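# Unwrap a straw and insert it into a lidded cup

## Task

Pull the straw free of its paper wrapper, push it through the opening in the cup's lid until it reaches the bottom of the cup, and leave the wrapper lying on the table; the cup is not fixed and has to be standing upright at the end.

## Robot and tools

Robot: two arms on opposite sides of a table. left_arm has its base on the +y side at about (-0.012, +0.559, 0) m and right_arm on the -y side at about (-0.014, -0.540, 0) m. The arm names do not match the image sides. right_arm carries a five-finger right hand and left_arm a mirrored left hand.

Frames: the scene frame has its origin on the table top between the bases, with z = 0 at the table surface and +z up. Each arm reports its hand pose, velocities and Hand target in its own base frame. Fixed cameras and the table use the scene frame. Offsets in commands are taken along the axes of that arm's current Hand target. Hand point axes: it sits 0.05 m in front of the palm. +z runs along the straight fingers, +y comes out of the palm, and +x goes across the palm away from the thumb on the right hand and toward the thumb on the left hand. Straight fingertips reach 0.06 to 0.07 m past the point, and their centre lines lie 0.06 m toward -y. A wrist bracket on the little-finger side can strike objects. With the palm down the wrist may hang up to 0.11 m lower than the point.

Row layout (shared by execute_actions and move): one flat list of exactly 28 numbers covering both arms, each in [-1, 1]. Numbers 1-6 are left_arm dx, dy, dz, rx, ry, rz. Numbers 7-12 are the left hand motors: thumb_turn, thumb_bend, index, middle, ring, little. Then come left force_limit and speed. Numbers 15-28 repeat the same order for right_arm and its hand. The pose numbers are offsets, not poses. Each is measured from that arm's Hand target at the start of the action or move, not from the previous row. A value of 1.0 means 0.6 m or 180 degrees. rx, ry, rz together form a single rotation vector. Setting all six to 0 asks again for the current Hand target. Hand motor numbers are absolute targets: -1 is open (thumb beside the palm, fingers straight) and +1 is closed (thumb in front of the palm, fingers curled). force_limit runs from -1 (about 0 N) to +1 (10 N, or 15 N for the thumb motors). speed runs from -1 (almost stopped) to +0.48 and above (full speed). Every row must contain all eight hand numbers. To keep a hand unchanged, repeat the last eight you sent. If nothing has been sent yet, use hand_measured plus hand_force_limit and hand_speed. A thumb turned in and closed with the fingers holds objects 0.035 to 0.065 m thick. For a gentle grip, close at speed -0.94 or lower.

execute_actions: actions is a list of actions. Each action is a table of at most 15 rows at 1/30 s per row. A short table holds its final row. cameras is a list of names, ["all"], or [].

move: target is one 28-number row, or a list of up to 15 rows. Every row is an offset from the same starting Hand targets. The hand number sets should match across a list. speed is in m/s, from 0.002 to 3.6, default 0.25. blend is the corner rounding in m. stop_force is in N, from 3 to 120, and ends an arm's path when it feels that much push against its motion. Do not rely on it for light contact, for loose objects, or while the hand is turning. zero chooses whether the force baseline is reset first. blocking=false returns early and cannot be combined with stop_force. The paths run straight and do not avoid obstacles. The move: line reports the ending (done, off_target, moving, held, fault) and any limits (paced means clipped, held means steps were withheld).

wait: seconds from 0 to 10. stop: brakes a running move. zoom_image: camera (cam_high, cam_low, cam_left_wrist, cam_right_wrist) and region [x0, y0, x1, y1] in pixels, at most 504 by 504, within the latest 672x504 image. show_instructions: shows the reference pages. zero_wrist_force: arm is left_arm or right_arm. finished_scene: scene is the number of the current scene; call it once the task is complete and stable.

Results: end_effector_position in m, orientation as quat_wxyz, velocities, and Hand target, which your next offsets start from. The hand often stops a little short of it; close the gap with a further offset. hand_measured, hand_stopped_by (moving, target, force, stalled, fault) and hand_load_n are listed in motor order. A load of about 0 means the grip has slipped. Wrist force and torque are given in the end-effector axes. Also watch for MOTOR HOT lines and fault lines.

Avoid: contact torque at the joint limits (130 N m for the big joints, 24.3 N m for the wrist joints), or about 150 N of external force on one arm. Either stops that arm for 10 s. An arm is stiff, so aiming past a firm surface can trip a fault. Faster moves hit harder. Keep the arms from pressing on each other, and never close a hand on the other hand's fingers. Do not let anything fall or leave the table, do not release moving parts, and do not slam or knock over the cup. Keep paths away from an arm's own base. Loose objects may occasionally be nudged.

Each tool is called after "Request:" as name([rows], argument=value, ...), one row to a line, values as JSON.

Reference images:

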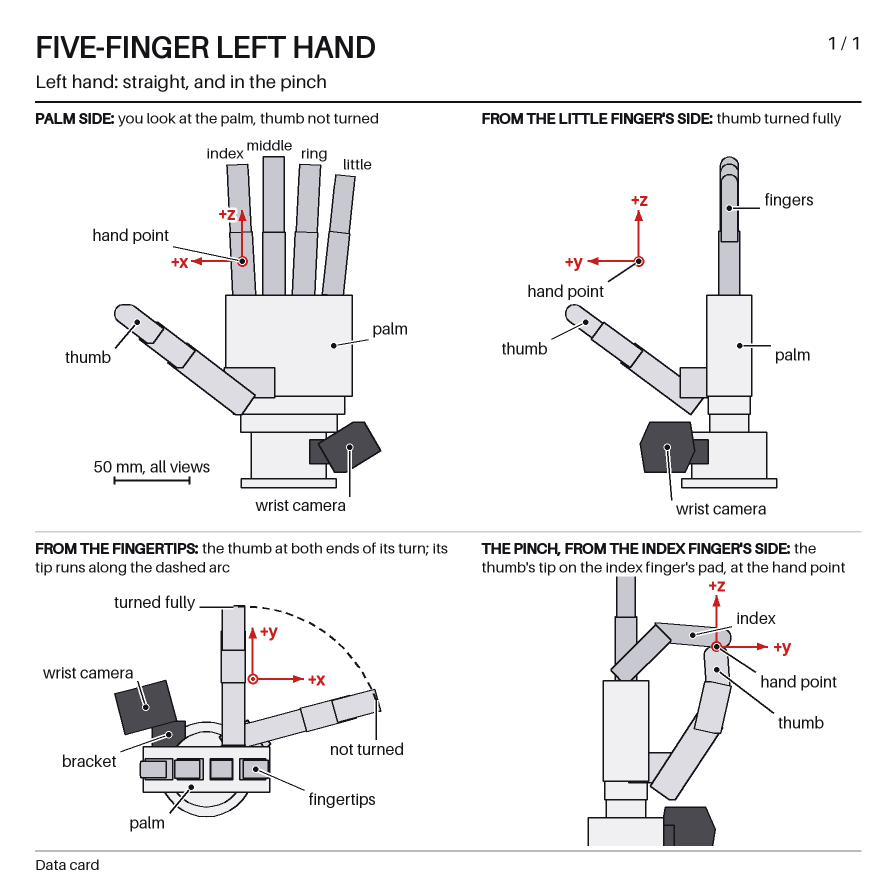

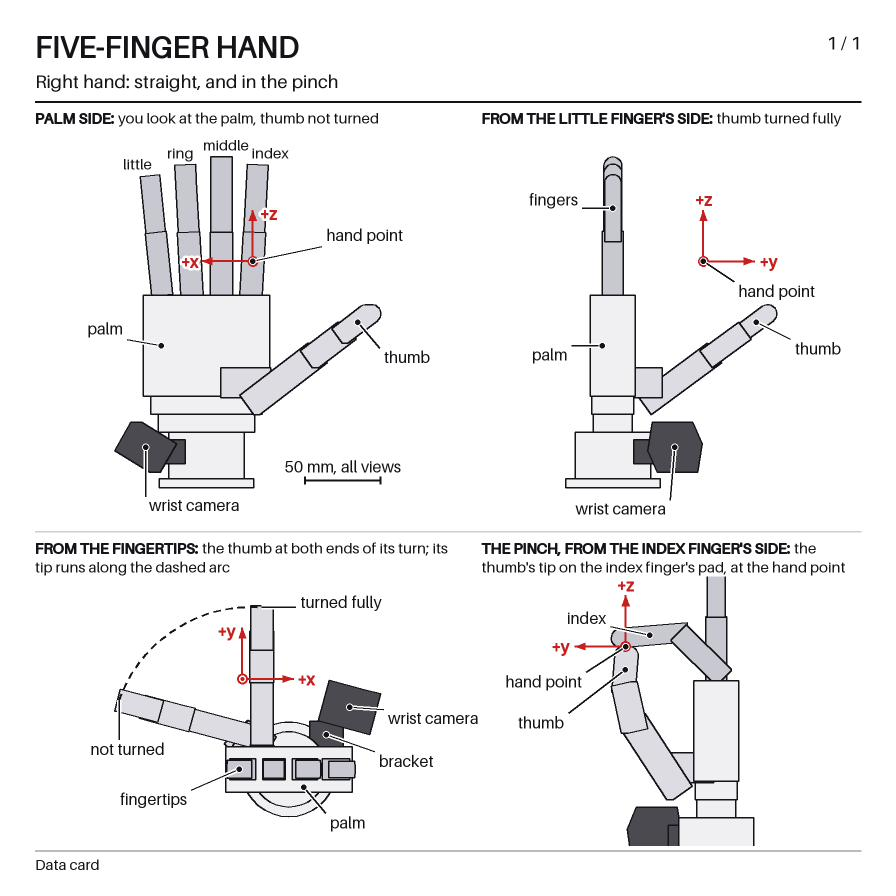

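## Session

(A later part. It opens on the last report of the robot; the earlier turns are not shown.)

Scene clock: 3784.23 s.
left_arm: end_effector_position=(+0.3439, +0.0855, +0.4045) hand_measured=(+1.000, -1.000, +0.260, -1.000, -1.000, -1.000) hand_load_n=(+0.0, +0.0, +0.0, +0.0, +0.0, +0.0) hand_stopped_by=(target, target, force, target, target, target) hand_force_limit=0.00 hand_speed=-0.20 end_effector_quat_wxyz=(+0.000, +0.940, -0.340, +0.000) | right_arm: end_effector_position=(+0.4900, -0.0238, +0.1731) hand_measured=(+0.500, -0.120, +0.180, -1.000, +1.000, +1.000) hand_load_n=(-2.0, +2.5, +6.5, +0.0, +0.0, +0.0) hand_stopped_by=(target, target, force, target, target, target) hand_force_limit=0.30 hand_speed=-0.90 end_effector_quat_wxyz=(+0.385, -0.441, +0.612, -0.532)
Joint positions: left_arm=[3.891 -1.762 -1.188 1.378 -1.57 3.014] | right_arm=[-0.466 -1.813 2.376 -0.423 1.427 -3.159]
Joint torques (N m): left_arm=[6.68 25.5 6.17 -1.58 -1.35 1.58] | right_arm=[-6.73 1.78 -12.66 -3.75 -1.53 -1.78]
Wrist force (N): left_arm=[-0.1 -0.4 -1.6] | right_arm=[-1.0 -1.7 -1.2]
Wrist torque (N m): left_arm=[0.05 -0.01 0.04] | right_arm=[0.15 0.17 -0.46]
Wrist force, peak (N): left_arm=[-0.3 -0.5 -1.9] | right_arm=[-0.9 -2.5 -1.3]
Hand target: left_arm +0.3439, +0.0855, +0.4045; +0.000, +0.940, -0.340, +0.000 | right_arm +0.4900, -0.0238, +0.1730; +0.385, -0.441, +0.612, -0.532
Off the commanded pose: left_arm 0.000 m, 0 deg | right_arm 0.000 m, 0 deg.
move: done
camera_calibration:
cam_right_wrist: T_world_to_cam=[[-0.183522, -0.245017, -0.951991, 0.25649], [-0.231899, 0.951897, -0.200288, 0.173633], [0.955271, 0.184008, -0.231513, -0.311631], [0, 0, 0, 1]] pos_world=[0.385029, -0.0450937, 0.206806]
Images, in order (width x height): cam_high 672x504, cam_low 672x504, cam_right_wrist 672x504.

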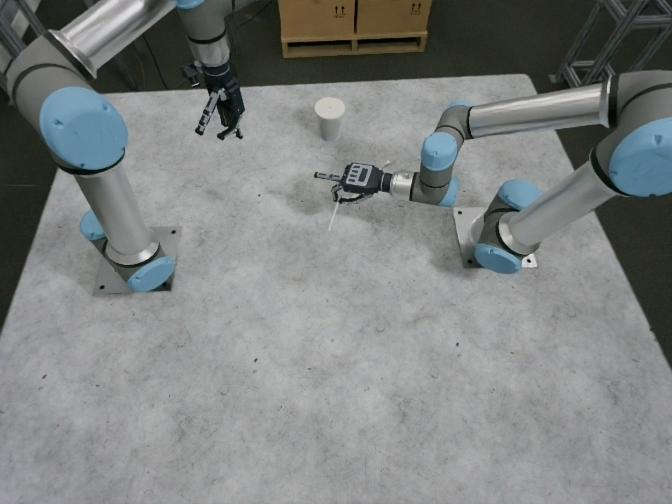

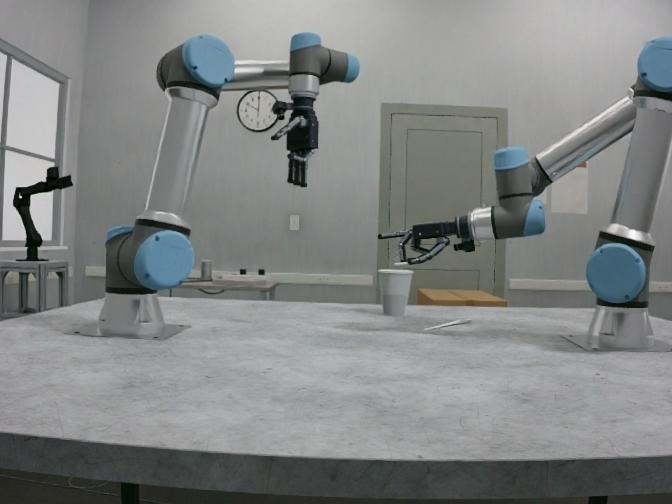

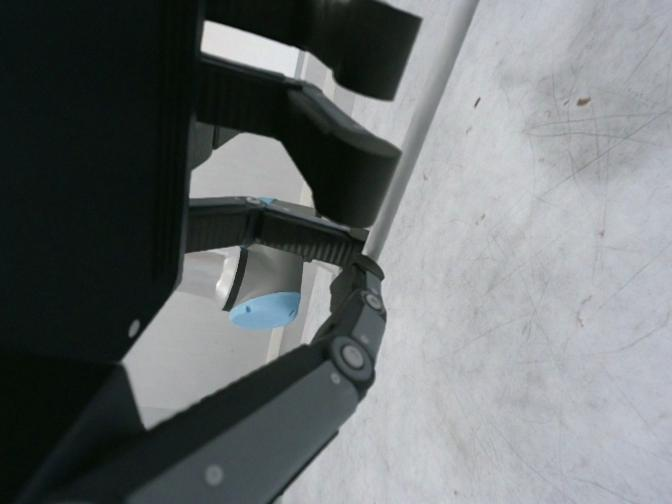

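Request:
move(target=[0.2188,0.0658,0.0742,0,0,0.559, 1,0,-0.05,-0.05,1,1,0.2,-0.2, -0.0003,-0.1321,-0.0184,0.0345,-0.0347,0.4985, 0.5,-0.12,0.5,-1,1,1,0.3,-0.9], speed=0.15, cameras=["cam_right_wrist","cam_low","cam_high"])

Request:
zoom_image(camera="cam_low", region=[300, 120, 500, 300])

Scene clock: 3888.10 s.
left_arm: end_effector_position=(+0.4197, -0.0288, +0.3600) hand_measured=(+1.000, +0.000, -0.050, -0.050, +1.000, +1.000) hand_load_n=(+0.0, -0.5, +0.0, +0.0, +0.0, +0.0) hand_stopped_by=(target, target, target, target, target, target) hand_force_limit=0.20 hand_speed=-0.20 end_effector_quat_wxyz=(+0.000, -0.339, +0.941, +0.000) | right_arm: end_effector_position=(+0.4900, -0.0238, +0.2529) hand_measured=(+0.500, -0.120, +0.180, -1.000, +1.000, +1.000) hand_load_n=(-2.0, +2.0, +7.0, +0.0, +0.0, +0.0) hand_stopped_by=(target, target, force, target, target, target) hand_force_limit=0.30 hand_speed=-0.90 end_effector_quat_wxyz=(+0.698, +0.113, +0.698, -0.112)
Joint positions: left_arm=[3.306 -2.005 -0.977 1.412 -1.57 4.184] | right_arm=[-0.617 -1.831 2.527 -0.696 1.274 -1.57]
Joint torques (N m): left_arm=[10.02 37.83 13.17 -2.55 -0.56 -0.85] | right_arm=[-6.28 -13.99 -15.36 0.88 -1.47 -0.4]
Wrist force (N): left_arm=[-0.2 -0.6 -1.3] | right_arm=[-2.4 -1.5 -1.1]
Wrist torque (N m): left_arm=[0.07 0.00 0.03] | right_arm=[0.02 0.14 -0.07]
Wrist force, peak (N): left_arm=[0.2 -0.4 -1.8] | right_arm=[-1.9 -2.3 -1.2]
Hand target: left_arm +0.4197, -0.0288, +0.3601; +0.000, -0.339, +0.941, +0.000 | right_arm +0.4900, -0.0239, +0.2530; +0.698, +0.113, +0.698, -0.112
Off the commanded pose: left_arm 0.000 m, 0 deg | right_arm 0.000 m, 0 deg.
move: done
camera_calibration:
cam_right_wrist: T_world_to_cam=[[0.333633, 0.896256, -0.292257, -0.0605038], [-0.376833, 0.410969, 0.830121, -0.0128352], [0.86411, -0.166824, 0.474852, -0.435469], [0, 0, 0, 1]] pos_world=[0.391643, -0.013145, 0.199756]
Images, in order (width x height): cam_high 672x504, cam_low 672x504, cam_right_wrist 672x504.

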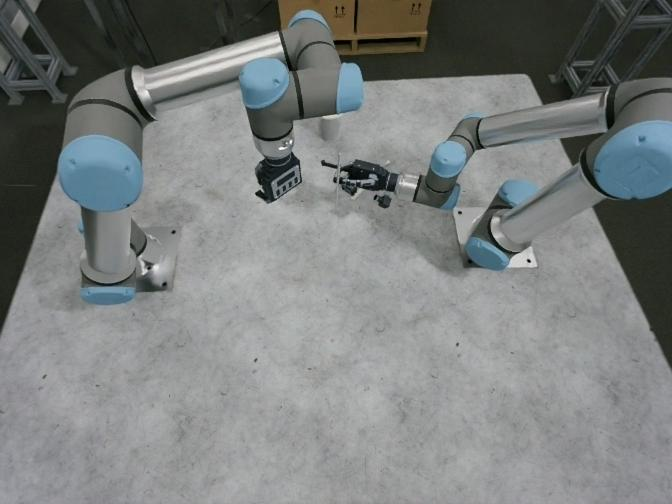

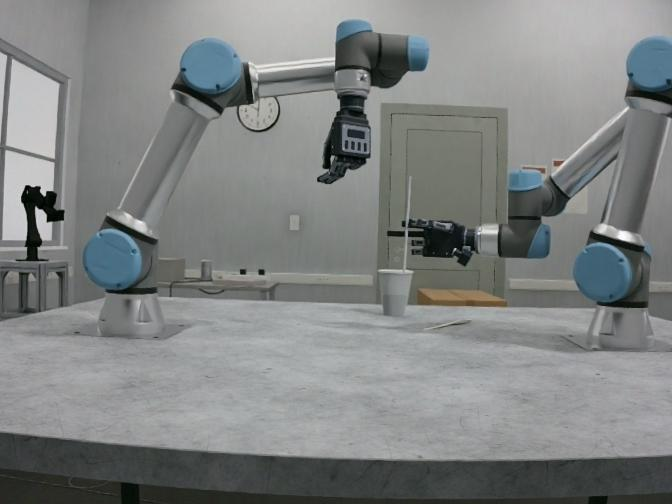

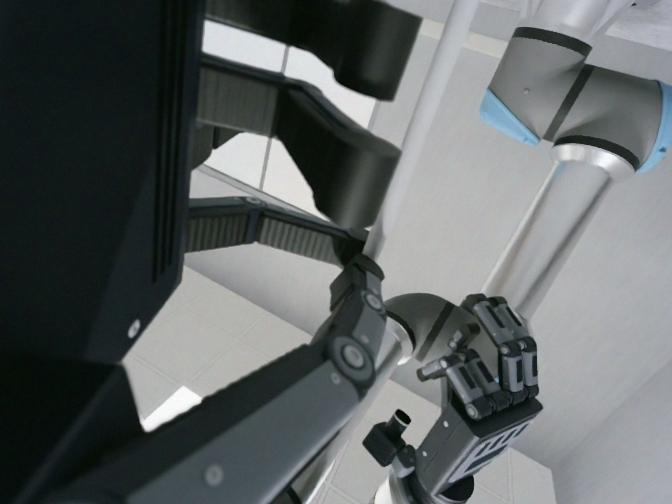

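Scaled by 2.520.

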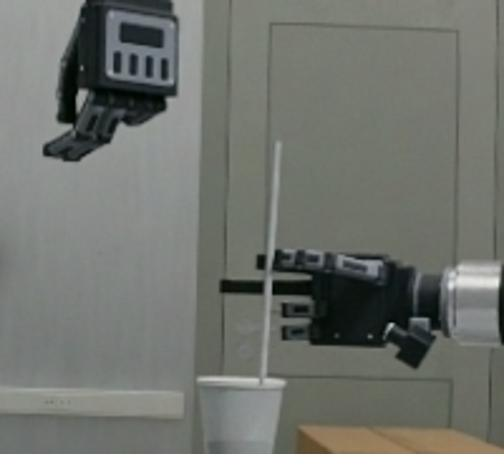

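Request:
move(target=[0,0,0,0,-0.5,0,1,0,-0.05,-0.05,1,1,0.2,-0.2,0,0,0,0,0,0,0.5,-0.12,0.5,-1,1,1,0.3,-0.9], speed=0.4, cameras=["cam_high","cam_low","cam_left_wrist"])

Scene clock: 3934.10 s.
left_arm: end_effector_position=(+0.4197, -0.0289, +0.3601) hand_measured=(+1.000, +0.000, -0.050, -0.050, +1.000, +1.000) hand_load_n=(+0.0, +0.0, +0.0, +0.0, +0.0, +0.0) hand_stopped_by=(target, target, target, target, target, target) hand_force_limit=0.20 hand_speed=-0.20 end_effector_quat_wxyz=(+0.665, -0.240, +0.665, +0.239) | right_arm: end_effector_position=(+0.4900, -0.0239, +0.2530) hand_measured=(+0.500, -0.120, +0.180, -1.000, +1.000, +1.000) hand_load_n=(-2.0, +2.5, +6.5, +0.0, +0.0, +0.0) hand_stopped_by=(target, target, force, target, target, target) hand_force_limit=0.30 hand_speed=-0.90 end_effector_quat_wxyz=(+0.698, +0.113, +0.698, -0.112)
Joint positions: left_arm=[2.803 -1.447 -1.936 3.382 -2.601 4.711] | right_arm=[-0.617 -1.831 2.527 -0.696 1.274 -1.57]
Joint torques (N m): left_arm=[9.96 10.83 22.37 2.11 -2.71 1.56] | right_arm=[-6.35 -17.11 -23.3 0.99 -1.52 0.61]
Wrist force (N): left_arm=[0.0 -0.8 -0.5] | right_arm=[-2.3 -1.4 -1.0]
Wrist torque (N m): left_arm=[0.14 0.21 0.15] | right_arm=[0.04 0.13 -0.06]
Wrist force, peak (N): left_arm=[0.1 -0.9 -1.6] | right_arm=[-2.6 -1.7 -1.4]
Hand target: left_arm +0.4197, -0.0288, +0.3601; +0.665, -0.240, +0.665, +0.240 | right_arm +0.4900, -0.0239, +0.2530; +0.698, +0.113, +0.698, -0.112
Off the commanded pose: left_arm 0.000 m, 0 deg | right_arm 0.000 m, 0 deg.
move: done
camera_calibration:
cam_left_wrist: T_world_to_cam=[[0.641816, -0.726054, -0.246815, -0.200742], [-0.501207, -0.153566, -0.851592, 0.516309], [0.580399, 0.670271, -0.462465, 0.0575915], [0, 0, 0, 1]] pos_world=[0.354191, -0.105064, 0.416772]
Images, in order (width x height): cam_high 672x504, cam_low 672x504, cam_left_wrist 672x504.

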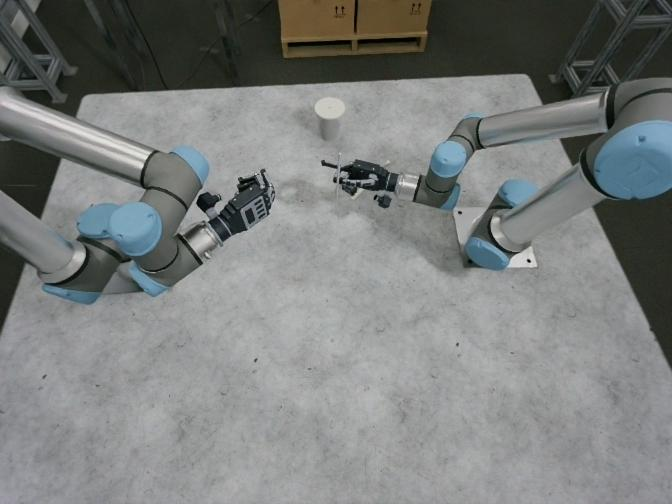

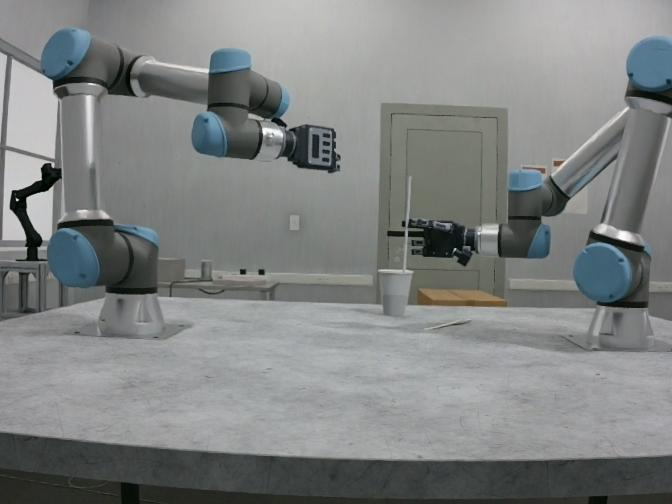

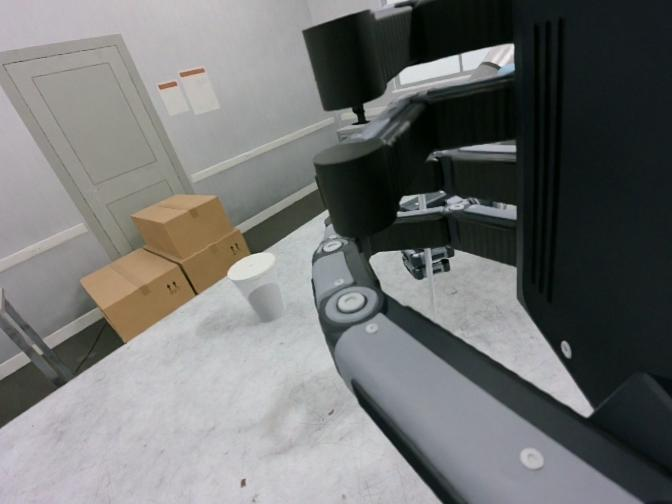

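Request:
zoom_image(camera="cam_low", region=[360, 160, 480, 280])

Request:
zoom_image(camera="cam_high", region=[290, 80, 410, 220])

Scaled by 4.200.

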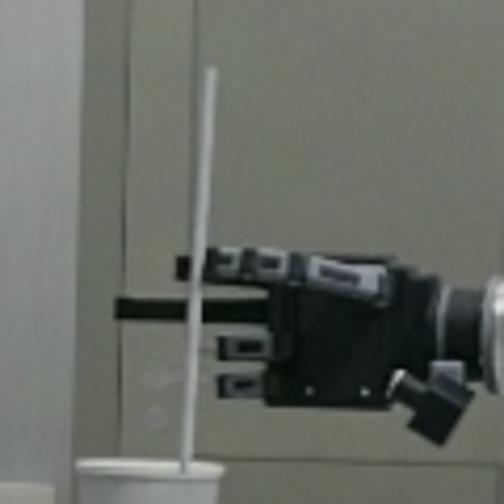

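Scaled by 3.600.

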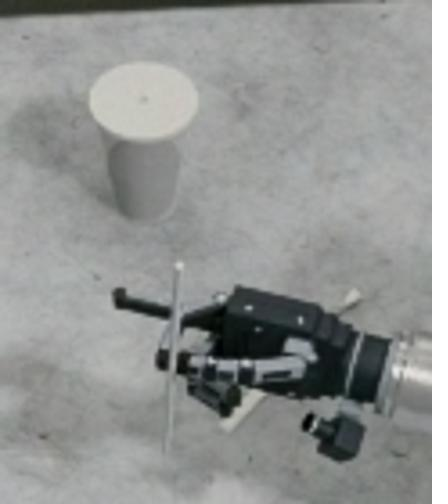

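Request:
move([
  [0.04,-0.1868,0.1,0,0,0,1,0,-0.05,-0.05,1,1,0.2,-0.2,0,0,0,0,0,0,0.5,-0.12,0.5,-1,1,1,0.3,-0.9],
  [0.08,-0.1868,0.337,0,0,0,1,0,-0.05,-0.05,1,1,0.2,-0.2,0,0,0,0,0,0,0.5,-0.12,0.5,-1,1,1,0.3,-0.9],
], speed=0.2, blend=0.03, cameras=["cam_high","cam_low","cam_left_wrist"])

Scene clock: 3995.67 s.
left_arm: end_effector_position=(+0.6468, +0.0138, +0.3122) hand_measured=(+1.000, +0.000, -0.050, -0.050, +1.000, +1.000) hand_load_n=(+0.0, +0.0, +0.0, +0.0, +0.0, +0.0) hand_stopped_by=(target, target, target, target, target, target) hand_force_limit=0.20 hand_speed=-0.20 end_effector_quat_wxyz=(+0.665, -0.240, +0.665, +0.240) | right_arm: end_effector_position=(+0.4900, -0.0239, +0.2530) hand_measured=(+0.500, -0.120, +0.180, -1.000, +1.000, +1.000) hand_load_n=(-1.5, +2.0, +7.0, +0.0, +0.0, +0.0) hand_stopped_by=(target, target, force, target, target, target) hand_force_limit=0.30 hand_speed=-0.90 end_effector_quat_wxyz=(+0.698, +0.113, +0.698, -0.112)
Joint positions: left_arm=[3.024 -1.903 -1.553 3.456 -2.38 4.712] | right_arm=[-0.617 -1.831 2.527 -0.696 1.274 -1.57]
Joint torques (N m): left_arm=[4.15 30.05 9.35 -0.52 -1.08 -1.54] | right_arm=[-5.43 -16.27 -23.54 0.58 -1.47 -0.69]
Wrist force (N): left_arm=[0.1 -1.2 -0.4] | right_arm=[-2.4 -1.5 -1.2]
Wrist torque (N m): left_arm=[0.11 0.16 0.13] | right_arm=[0.03 0.14 -0.07]
Wrist force, peak (N): left_arm=[0.1 -2.2 -1.1] | right_arm=[-2.6 -1.6 -1.3]
Hand target: left_arm +0.6469, +0.0138, +0.3121; +0.665, -0.240, +0.665, +0.240 | right_arm +0.4900, -0.0239, +0.2530; +0.698, +0.113, +0.698, -0.112
Off the commanded pose: left_arm 0.000 m, 0 deg | right_arm 0.000 m, 0 deg.
move: done
camera_calibration:
cam_left_wrist: T_world_to_cam=[[0.641974, -0.725878, -0.246921, -0.327361], [-0.50111, -0.153476, -0.851666, 0.595875], [0.580309, 0.670482, -0.462272, -0.124996], [0, 0, 0, 1]] pos_world=[0.581292, -0.0623639, 0.368871]
Images, in order (width x height): cam_high 672x504, cam_low 672x504, cam_left_wrist 672x504.

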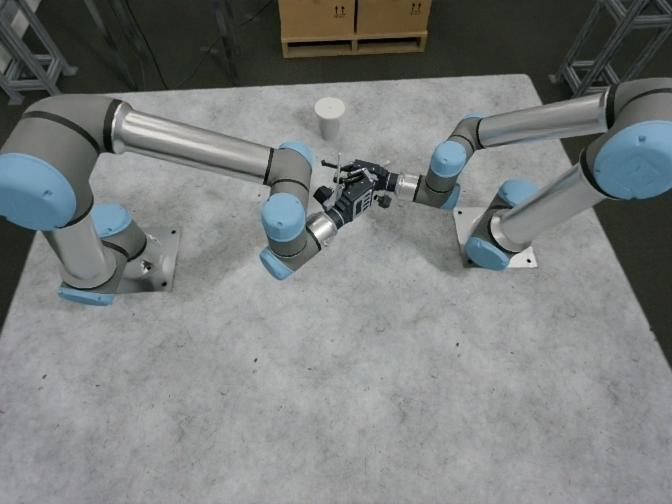

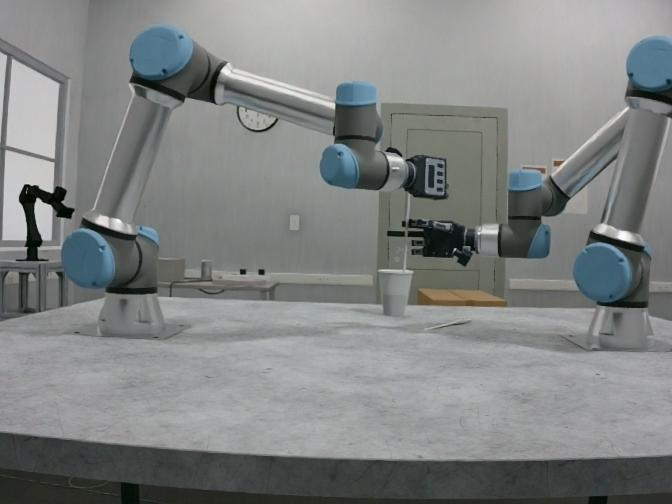

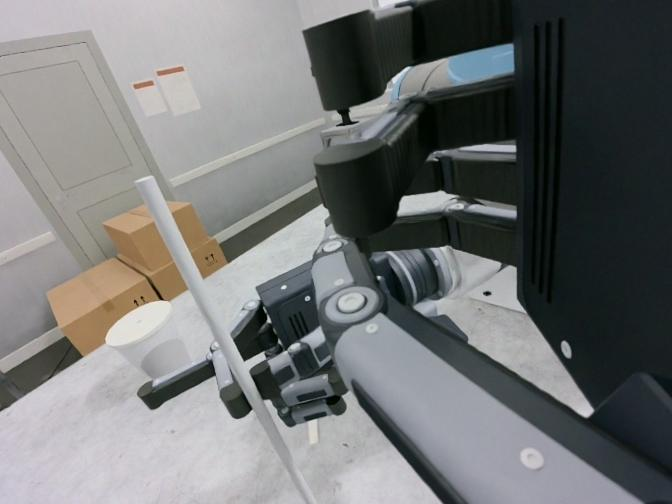

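Request:
move(target=[0,0.06,0.001,0,0,0,1,0,-0.05,-0.05,1,1,0.2,-0.2,0,0,0,0,0,0,0.5,-0.12,0.5,-1,1,1,0.3,-0.9], speed=0.1, cameras=["cam_left_wrist","cam_high"])

Scene clock: 4017.63 s.
left_arm: end_effector_position=(+0.6244, +0.0420, +0.3120) hand_measured=(+1.000, +0.000, -0.050, -0.050, +1.000, +1.000) hand_load_n=(+0.5, +0.0, +0.0, +0.0, +0.0, +0.0) hand_stopped_by=(target, target, target, target, target, target) hand_force_limit=0.20 hand_speed=-0.20 end_effector_quat_wxyz=(+0.665, -0.240, +0.665, +0.240) end_effector_velocity=(+0.000, -0.002, +0.000) end_effector_angular_velocity=(-0.001, -0.001, +0.001) | right_arm: end_effector_position=(+0.4900, -0.0239, +0.2530) hand_measured=(+0.500, -0.120, +0.180, -1.000, +1.000, +1.000) hand_load_n=(-2.0, +2.0, +6.5, +0.0, +0.0, +0.0) hand_stopped_by=(target, target, force, target, target, target) hand_force_limit=0.30 hand_speed=-0.90 end_effector_quat_wxyz=(+0.698, +0.113, +0.698, -0.112)
Joint positions: left_arm=[3.077 -1.832 -1.649 3.481 -2.327 4.712] | right_arm=[-0.617 -1.831 2.527 -0.696 1.274 -1.57]
Joint velocities: left_arm=[-0.004 -0.002 0.004 -0.002 -0.005 -0.001] | right_arm=[within noise]
Joint torques (N m): left_arm=[-8.11 24.53 30.99 -0.67 -2.36 2.01] | right_arm=[-5.21 -14.88 -23.43 0.29 -1.6 -1]
Wrist force (N): left_arm=[-0.2 -1.3 -0.6] | right_arm=[-2.2 -1.6 -1.1]
Wrist torque (N m): left_arm=[0.11 0.23 0.12] | right_arm=[0.03 0.11 -0.06]
Wrist force, peak (N): left_arm=[-0.1 -2.1 -0.4] | right_arm=[-2.4 -1.6 -1.6]
Hand target: left_arm +0.6244, +0.0419, +0.3121; +0.665, -0.240, +0.665, +0.240 | right_arm +0.4900, -0.0239, +0.2530; +0.698, +0.113, +0.698, -0.112
Off the commanded pose: left_arm 0.000 m, 0 deg | right_arm 0.000 m, 0 deg.
move: done
camera_calibration:
cam_left_wrist: T_world_to_cam=[[0.641933, -0.725926, -0.246888, -0.292526], [-0.501118, -0.153487, -0.851659, 0.588895], [0.580347, 0.670428, -0.462303, -0.130962], [0, 0, 0, 1]] pos_world=[0.558892, -0.0341639, 0.368772]
Images, in order (width x height): cam_high 672x504, cam_left_wrist 672x504.

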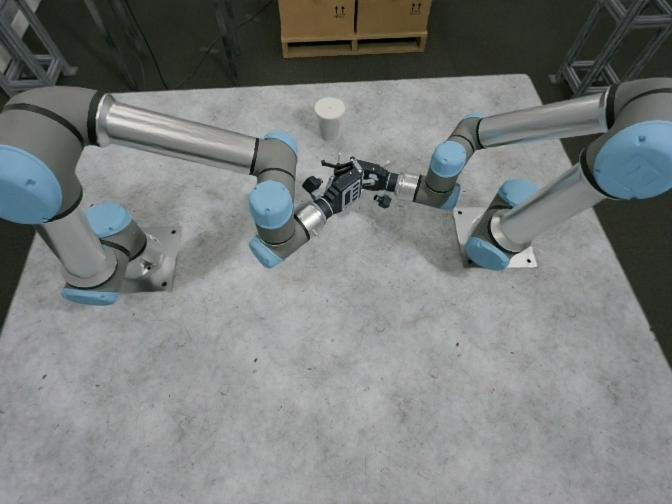

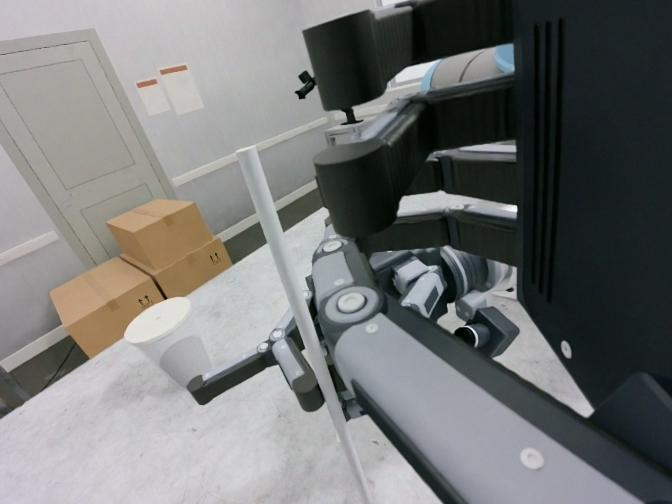

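Request:
move([
  [0,0,-0.005,0,0,0,1,0,-0.05,-0.05,1,1,0.2,-0.2,0,0,0,0,0,0,0.5,-0.12,0.5,-1,1,1,0.3,-0.9],
  [0,0.0217,-0.005,0,0,0,1,0,-0.05,-0.05,1,1,0.2,-0.2,0,0,0,0,0,0,0.5,-0.12,0.5,-1,1,1,0.3,-0.9],
], speed=0.05, cameras=["cam_left_wrist"])

Request:
zoom_image(camera="cam_left_wrist", region=[220, 120, 420, 320])

Scene clock: 4058.23 s.
left_arm: end_effector_position=(+0.6137, +0.0501, +0.3120) hand_measured=(+1.000, +0.000, -0.050, -0.050, +1.000, +1.000) hand_load_n=(+0.0, +0.0, +0.0, +0.0, +0.0, +0.0) hand_stopped_by=(target, target, target, target, target, target) hand_force_limit=0.20 hand_speed=-0.20 end_effector_quat_wxyz=(+0.665, -0.240, +0.665, +0.240) end_effector_velocity=(+0.001, +0.000, +0.001) end_effector_angular_velocity=(+0.000, -0.002, +0.005) | right_arm: end_effector_position=(+0.4900, -0.0239, +0.2530) hand_measured=(+0.500, -0.120, +0.180, -1.000, +1.000, +1.000) hand_load_n=(-2.0, +2.5, +7.0, +0.0, +0.0, +0.0) hand_stopped_by=(target, target, force, target, target, target) hand_force_limit=0.30 hand_speed=-0.90 end_effector_quat_wxyz=(+0.698, +0.113, +0.698, -0.112)
Joint positions: left_arm=[3.093 -1.803 -1.686 3.489 -2.311 4.712] | right_arm=[-0.617 -1.831 2.527 -0.696 1.274 -1.57]
Joint velocities: left_arm=[0 -0.002 0.005 -0.001 -0.005 0] | right_arm=[within noise]
Joint torques (N m): left_arm=[-5.8 19.89 31.1 0.27 -2.67 0.26] | right_arm=[-4.82 -16.49 -23.31 0.28 -1.44 -1.08]
Wrist force (N): left_arm=[0.0 -1.5 -0.4] | right_arm=[-2.2 -1.5 -1.3]
Wrist torque (N m): left_arm=[0.06 0.21 0.14] | right_arm=[0.05 0.11 -0.05]
Wrist force, peak (N): left_arm=[0.0 -1.9 -0.5] | right_arm=[-2.6 -1.8 -1.3]
Hand target: left_arm +0.6137, +0.0501, +0.3121; +0.665, -0.240, +0.665, +0.240 | right_arm +0.4900, -0.0239, +0.2530; +0.698, +0.113, +0.698, -0.112
Off the commanded pose: left_arm 0.000 m, 0 deg | right_arm 0.000 m, 0 deg.
move: done
camera_calibration:
cam_left_wrist: T_world_to_cam=[[0.641919, -0.725942, -0.246875, -0.279775], [-0.501166, -0.153545, -0.85162, 0.584787], [0.58032, 0.670396, -0.462382, -0.13014], [0, 0, 0, 1]] pos_world=[0.548192, -0.0260639, 0.368772]
Images, in order (width x height): cam_left_wrist 672x504.

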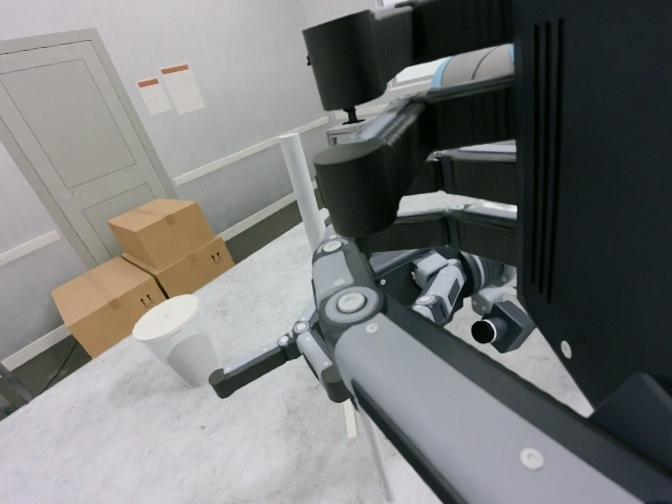

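Scaled by 2.520.

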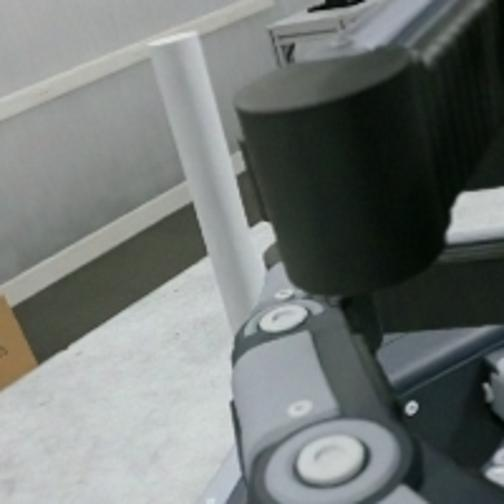

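Request:
move(target=[0,0.0167,0,0,0,0,1,0,-0.05,-0.05,1,1,0.2,-0.2,0,0,0,0,0,0,0.5,-0.12,0.5,-1,1,1,0.3,-0.9], speed=0.03, cameras=["cam_left_wrist","cam_low"])

Request:
zoom_image(camera="cam_left_wrist", region=[220, 120, 420, 320])

Request:
zoom_image(camera="cam_low", region=[360, 140, 480, 280])

Scene clock: 4070.13 s.
left_arm: end_effector_position=(+0.6073, +0.0579, +0.3120) hand_measured=(+1.000, +0.000, -0.050, -0.050, +1.000, +1.000) hand_load_n=(+0.0, +0.0, +0.0, +0.0, +0.0, +0.0) hand_stopped_by=(target, target, target, target, target, target) hand_force_limit=0.20 hand_speed=-0.20 end_effector_quat_wxyz=(+0.665, -0.240, +0.665, +0.240) | right_arm: end_effector_position=(+0.4900, -0.0239, +0.2530) hand_measured=(+0.500, -0.120, +0.180, -1.000, +1.000, +1.000) hand_load_n=(-2.0, +2.5, +6.5, +0.5, +0.0, +0.0) hand_stopped_by=(target, target, force, target, target, target) hand_force_limit=0.30 hand_speed=-0.90 end_effector_quat_wxyz=(+0.698, +0.113, +0.698, -0.112)
Joint positions: left_arm=[3.109 -1.783 -1.711 3.494 -2.295 4.712] | right_arm=[-0.617 -1.831 2.527 -0.696 1.274 -1.57]
Joint torques (N m): left_arm=[-5.24 20.08 31.58 1.99 -1.04 0.86] | right_arm=[-2.85 -15.79 -23.68 -0.07 -1.22 -0.97]
Wrist force (N): left_arm=[-0.1 -1.5 -0.5] | right_arm=[-2.4 -1.6 -1.2]
Wrist torque (N m): left_arm=[0.05 0.21 0.13] | right_arm=[0.03 0.14 -0.06]
Wrist force, peak (N): left_arm=[0.3 -1.7 -0.6] | right_arm=[-2.5 -1.6 -1.4]
Hand target: left_arm +0.6074, +0.0578, +0.3121; +0.665, -0.240, +0.665, +0.240 | right_arm +0.4900, -0.0239, +0.2530; +0.698, +0.113, +0.698, -0.112
Off the commanded pose: left_arm 0.000 m, 0 deg | right_arm 0.000 m, 0 deg.
move: done
camera_calibration:
cam_left_wrist: T_world_to_cam=[[0.641865, -0.72594, -0.247024, -0.269993], [-0.501345, -0.153527, -0.851518, 0.582821], [0.580226, 0.670404, -0.46249, -0.131497], [0, 0, 0, 1]] pos_world=[0.541792, -0.0183639, 0.368772]
Images, in order (width x height): cam_low 672x504, cam_left_wrist 672x504.

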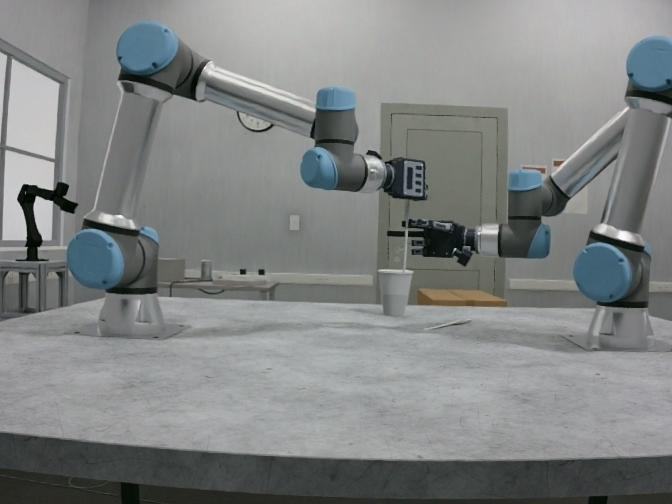

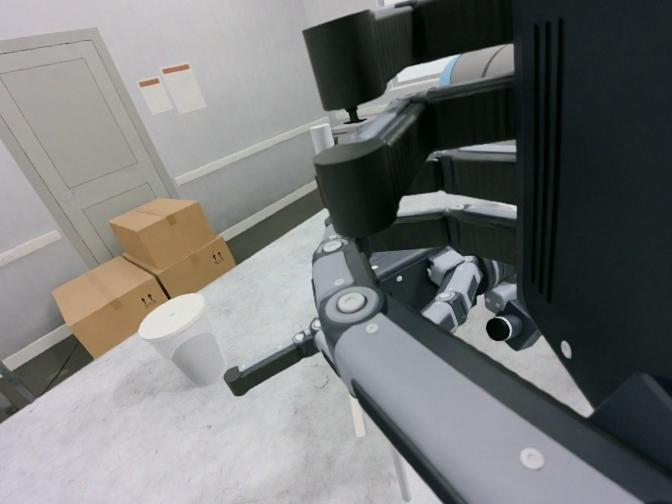

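Scaled by 2.520.

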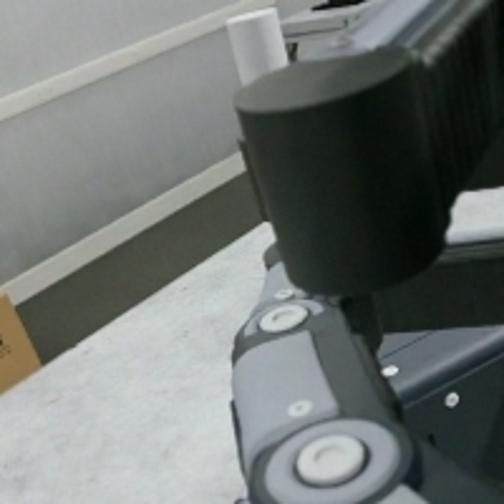

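Scaled by 3.600.

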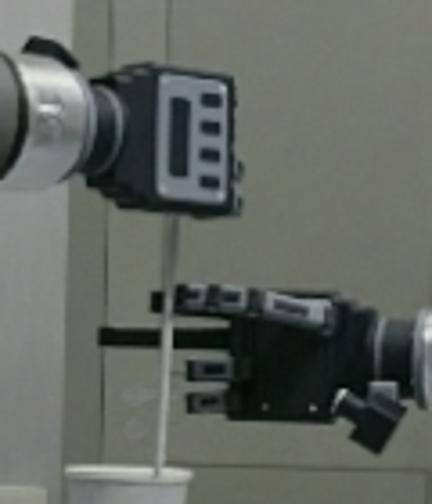

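Request:
move(target=[0,0,0,0,0,0,1,0,0.6,0.6,1,1,0.4,-0.88,0,0,0,0,0,0,0.5,-0.12,0.5,-1,1,1,0.3,-0.9], cameras=["cam_left_wrist","cam_low","cam_high"])

Scene clock: 4084.30 s.
left_arm: end_effector_position=(+0.6074, +0.0578, +0.3121) hand_measured=(+1.000, +0.000, +0.148, +0.146, +1.000, +1.000) hand_load_n=(+0.5, +2.0, +7.5, +10.0, +0.0, +0.0) hand_stopped_by=(target, target, force, force, target, target) hand_force_limit=0.40 hand_speed=-0.88 end_effector_quat_wxyz=(+0.665, -0.240, +0.665, +0.240) | right_arm: end_effector_position=(+0.4900, -0.0239, +0.2530) hand_measured=(+0.500, -0.120, +0.180, -1.000, +1.000, +1.000) hand_load_n=(-2.0, +2.5, +6.5, +0.0, +0.0, +0.0) hand_stopped_by=(target, target, force, target, target, target) hand_force_limit=0.30 hand_speed=-0.90 end_effector_quat_wxyz=(+0.698, +0.113, +0.698, -0.112)
Joint positions: left_arm=[3.109 -1.783 -1.711 3.494 -2.295 4.712] | right_arm=[-0.617 -1.831 2.527 -0.696 1.274 -1.57]
Joint torques (N m): left_arm=[-7.56 21.42 30.71 0.01 -2.19 1.79] | right_arm=[-2.47 -15.24 -23.6 -0.25 -1.5 -0.9]
Wrist force (N): left_arm=[-0.5 -2.1 0.1] | right_arm=[-2.3 -1.4 -0.7]
Wrist torque (N m): left_arm=[0.02 0.24 0.09] | right_arm=[0.05 0.16 -0.07]
Wrist force, peak (N): left_arm=[-0.5 -2.1 0.1] | right_arm=[-2.6 -1.7 -1.5]
Hand target: left_arm +0.6074, +0.0578, +0.3121; +0.665, -0.240, +0.665, +0.240 | right_arm +0.4900, -0.0239, +0.2530; +0.698, +0.113, +0.698, -0.112
Off the commanded pose: left_arm 0.000 m, 0 deg | right_arm 0.000 m, 0 deg.
move: done
camera_calibration:
cam_left_wrist: T_world_to_cam=[[0.641994, -0.725887, -0.246844, -0.270265], [-0.501149, -0.153631, -0.851615, 0.582784], [0.580254, 0.670436, -0.462407, -0.131533], [0, 0, 0, 1]] pos_world=[0.541892, -0.0184639, 0.368772]
Images, in order (width x height): cam_high 672x504, cam_low 672x504, cam_left_wrist 672x504.

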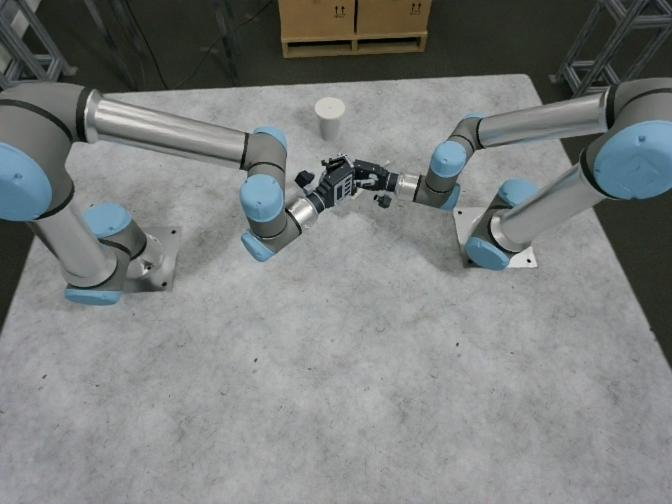

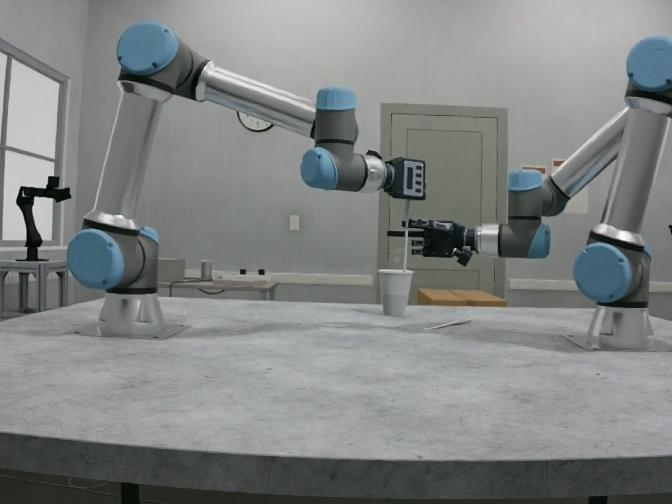

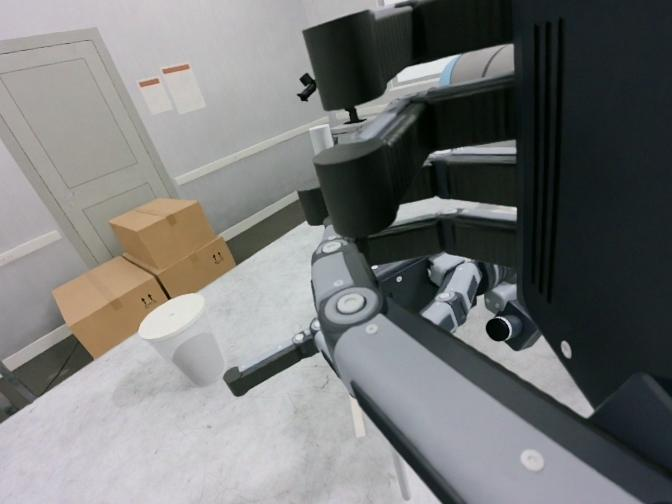

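Request:
move([
  [0,0,0,0,0,0,1,0,0.6,0.6,1,1,0.4,-0.88,0,0,0,0,0,0,0.5,-0.12,-0.2,-1,1,1,0.3,-0.6],
  [0,0,0,0,0,0,1,0,0.6,0.6,1,1,0.4,-0.88,0,-0.15,0,0,0,0,0.5,-0.12,-0.2,-1,1,1,0.3,-0.6],
], speed=0.06, cameras=["cam_left_wrist","cam_low","cam_high"])

Request:
zoom_image(camera="cam_low", region=[360, 140, 480, 280])

Request:
zoom_image(camera="cam_high", region=[290, 80, 410, 220])

Scene clock: 4111.20 s.
left_arm: end_effector_position=(+0.6074, +0.0578, +0.3121) hand_measured=(+1.000, +0.000, +0.148, +0.146, +1.000, +1.000) hand_load_n=(+0.0, +2.5, +7.0, +10.0, +0.0, +0.0) hand_stopped_by=(target, target, force, force, target, target) hand_force_limit=0.40 hand_speed=-0.88 end_effector_quat_wxyz=(+0.665, -0.240, +0.665, +0.240) | right_arm: end_effector_position=(+0.4617, -0.1093, +0.2529) hand_measured=(+0.500, -0.120, -0.200, -1.000, +1.000, +1.000) hand_load_n=(-0.5, +0.0, +0.0, +0.0, +0.0, +0.0) hand_stopped_by=(target, target, target, target, target, target) hand_force_limit=0.30 hand_speed=-0.60 end_effector_quat_wxyz=(+0.698, +0.113, +0.698, -0.112)
Joint positions: left_arm=[3.109 -1.783 -1.711 3.494 -2.295 4.712] | right_arm=[-1.044 -1.871 2.552 -0.68 0.847 -1.57]
Joint torques (N m): left_arm=[-1.46 20.76 22.45 0.13 0.71 1.35] | right_arm=[-3.13 -8.16 -16.7 -2.32 0.5 -0.94]
Wrist force (N): left_arm=[-0.1 -1.6 -0.5] | right_arm=[-2.3 -1.4 -1.1]
Wrist torque (N m): left_arm=[0.04 0.23 0.12] | right_arm=[0.07 0.12 -0.03]
Wrist force, peak (N): left_arm=[-0.5 -2.2 -0.3] | right_arm=[-2.5 -2.1 -1.3]
Hand target: left_arm +0.6074, +0.0578, +0.3121; +0.665, -0.240, +0.665, +0.240 | right_arm +0.4617, -0.1093, +0.2529; +0.698, +0.113, +0.698, -0.112
Off the commanded pose: left_arm 0.000 m, 0 deg | right_arm 0.000 m, 0 deg.
move: done
camera_calibration:
cam_left_wrist: T_world_to_cam=[[0.641994, -0.725887, -0.246844, -0.270265], [-0.501149, -0.153631, -0.851615, 0.582784], [0.580254, 0.670436, -0.462407, -0.131533], [0, 0, 0, 1]] pos_world=[0.541892, -0.0184639, 0.368772]
Images, in order (width x height): cam_high 672x504, cam_low 672x504, cam_left_wrist 672x504.

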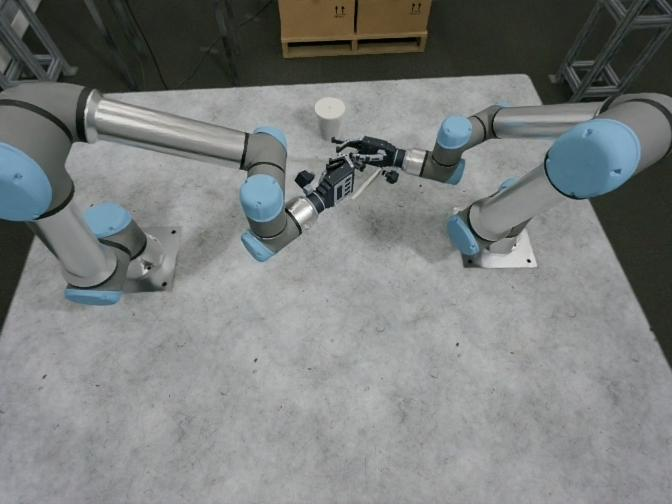

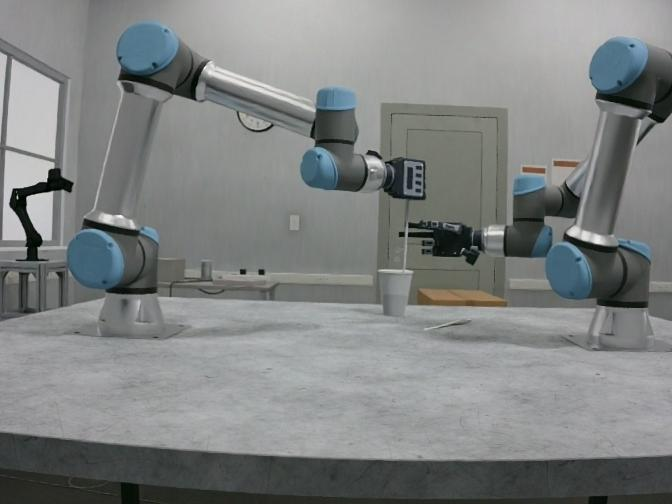

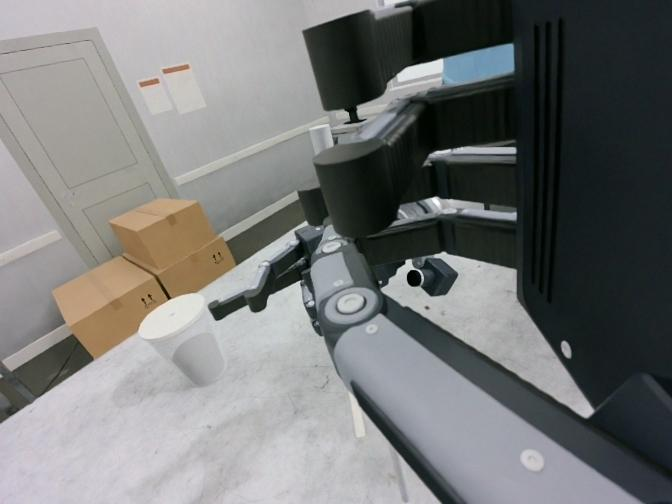

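Scaled by 3.600.

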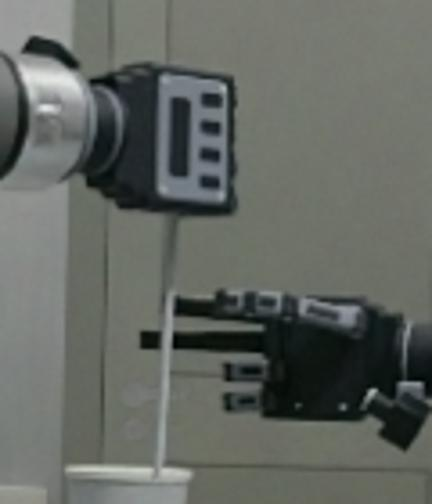

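Scaled by 3.600.

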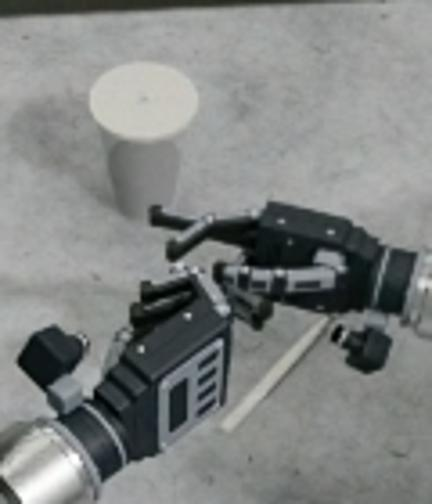

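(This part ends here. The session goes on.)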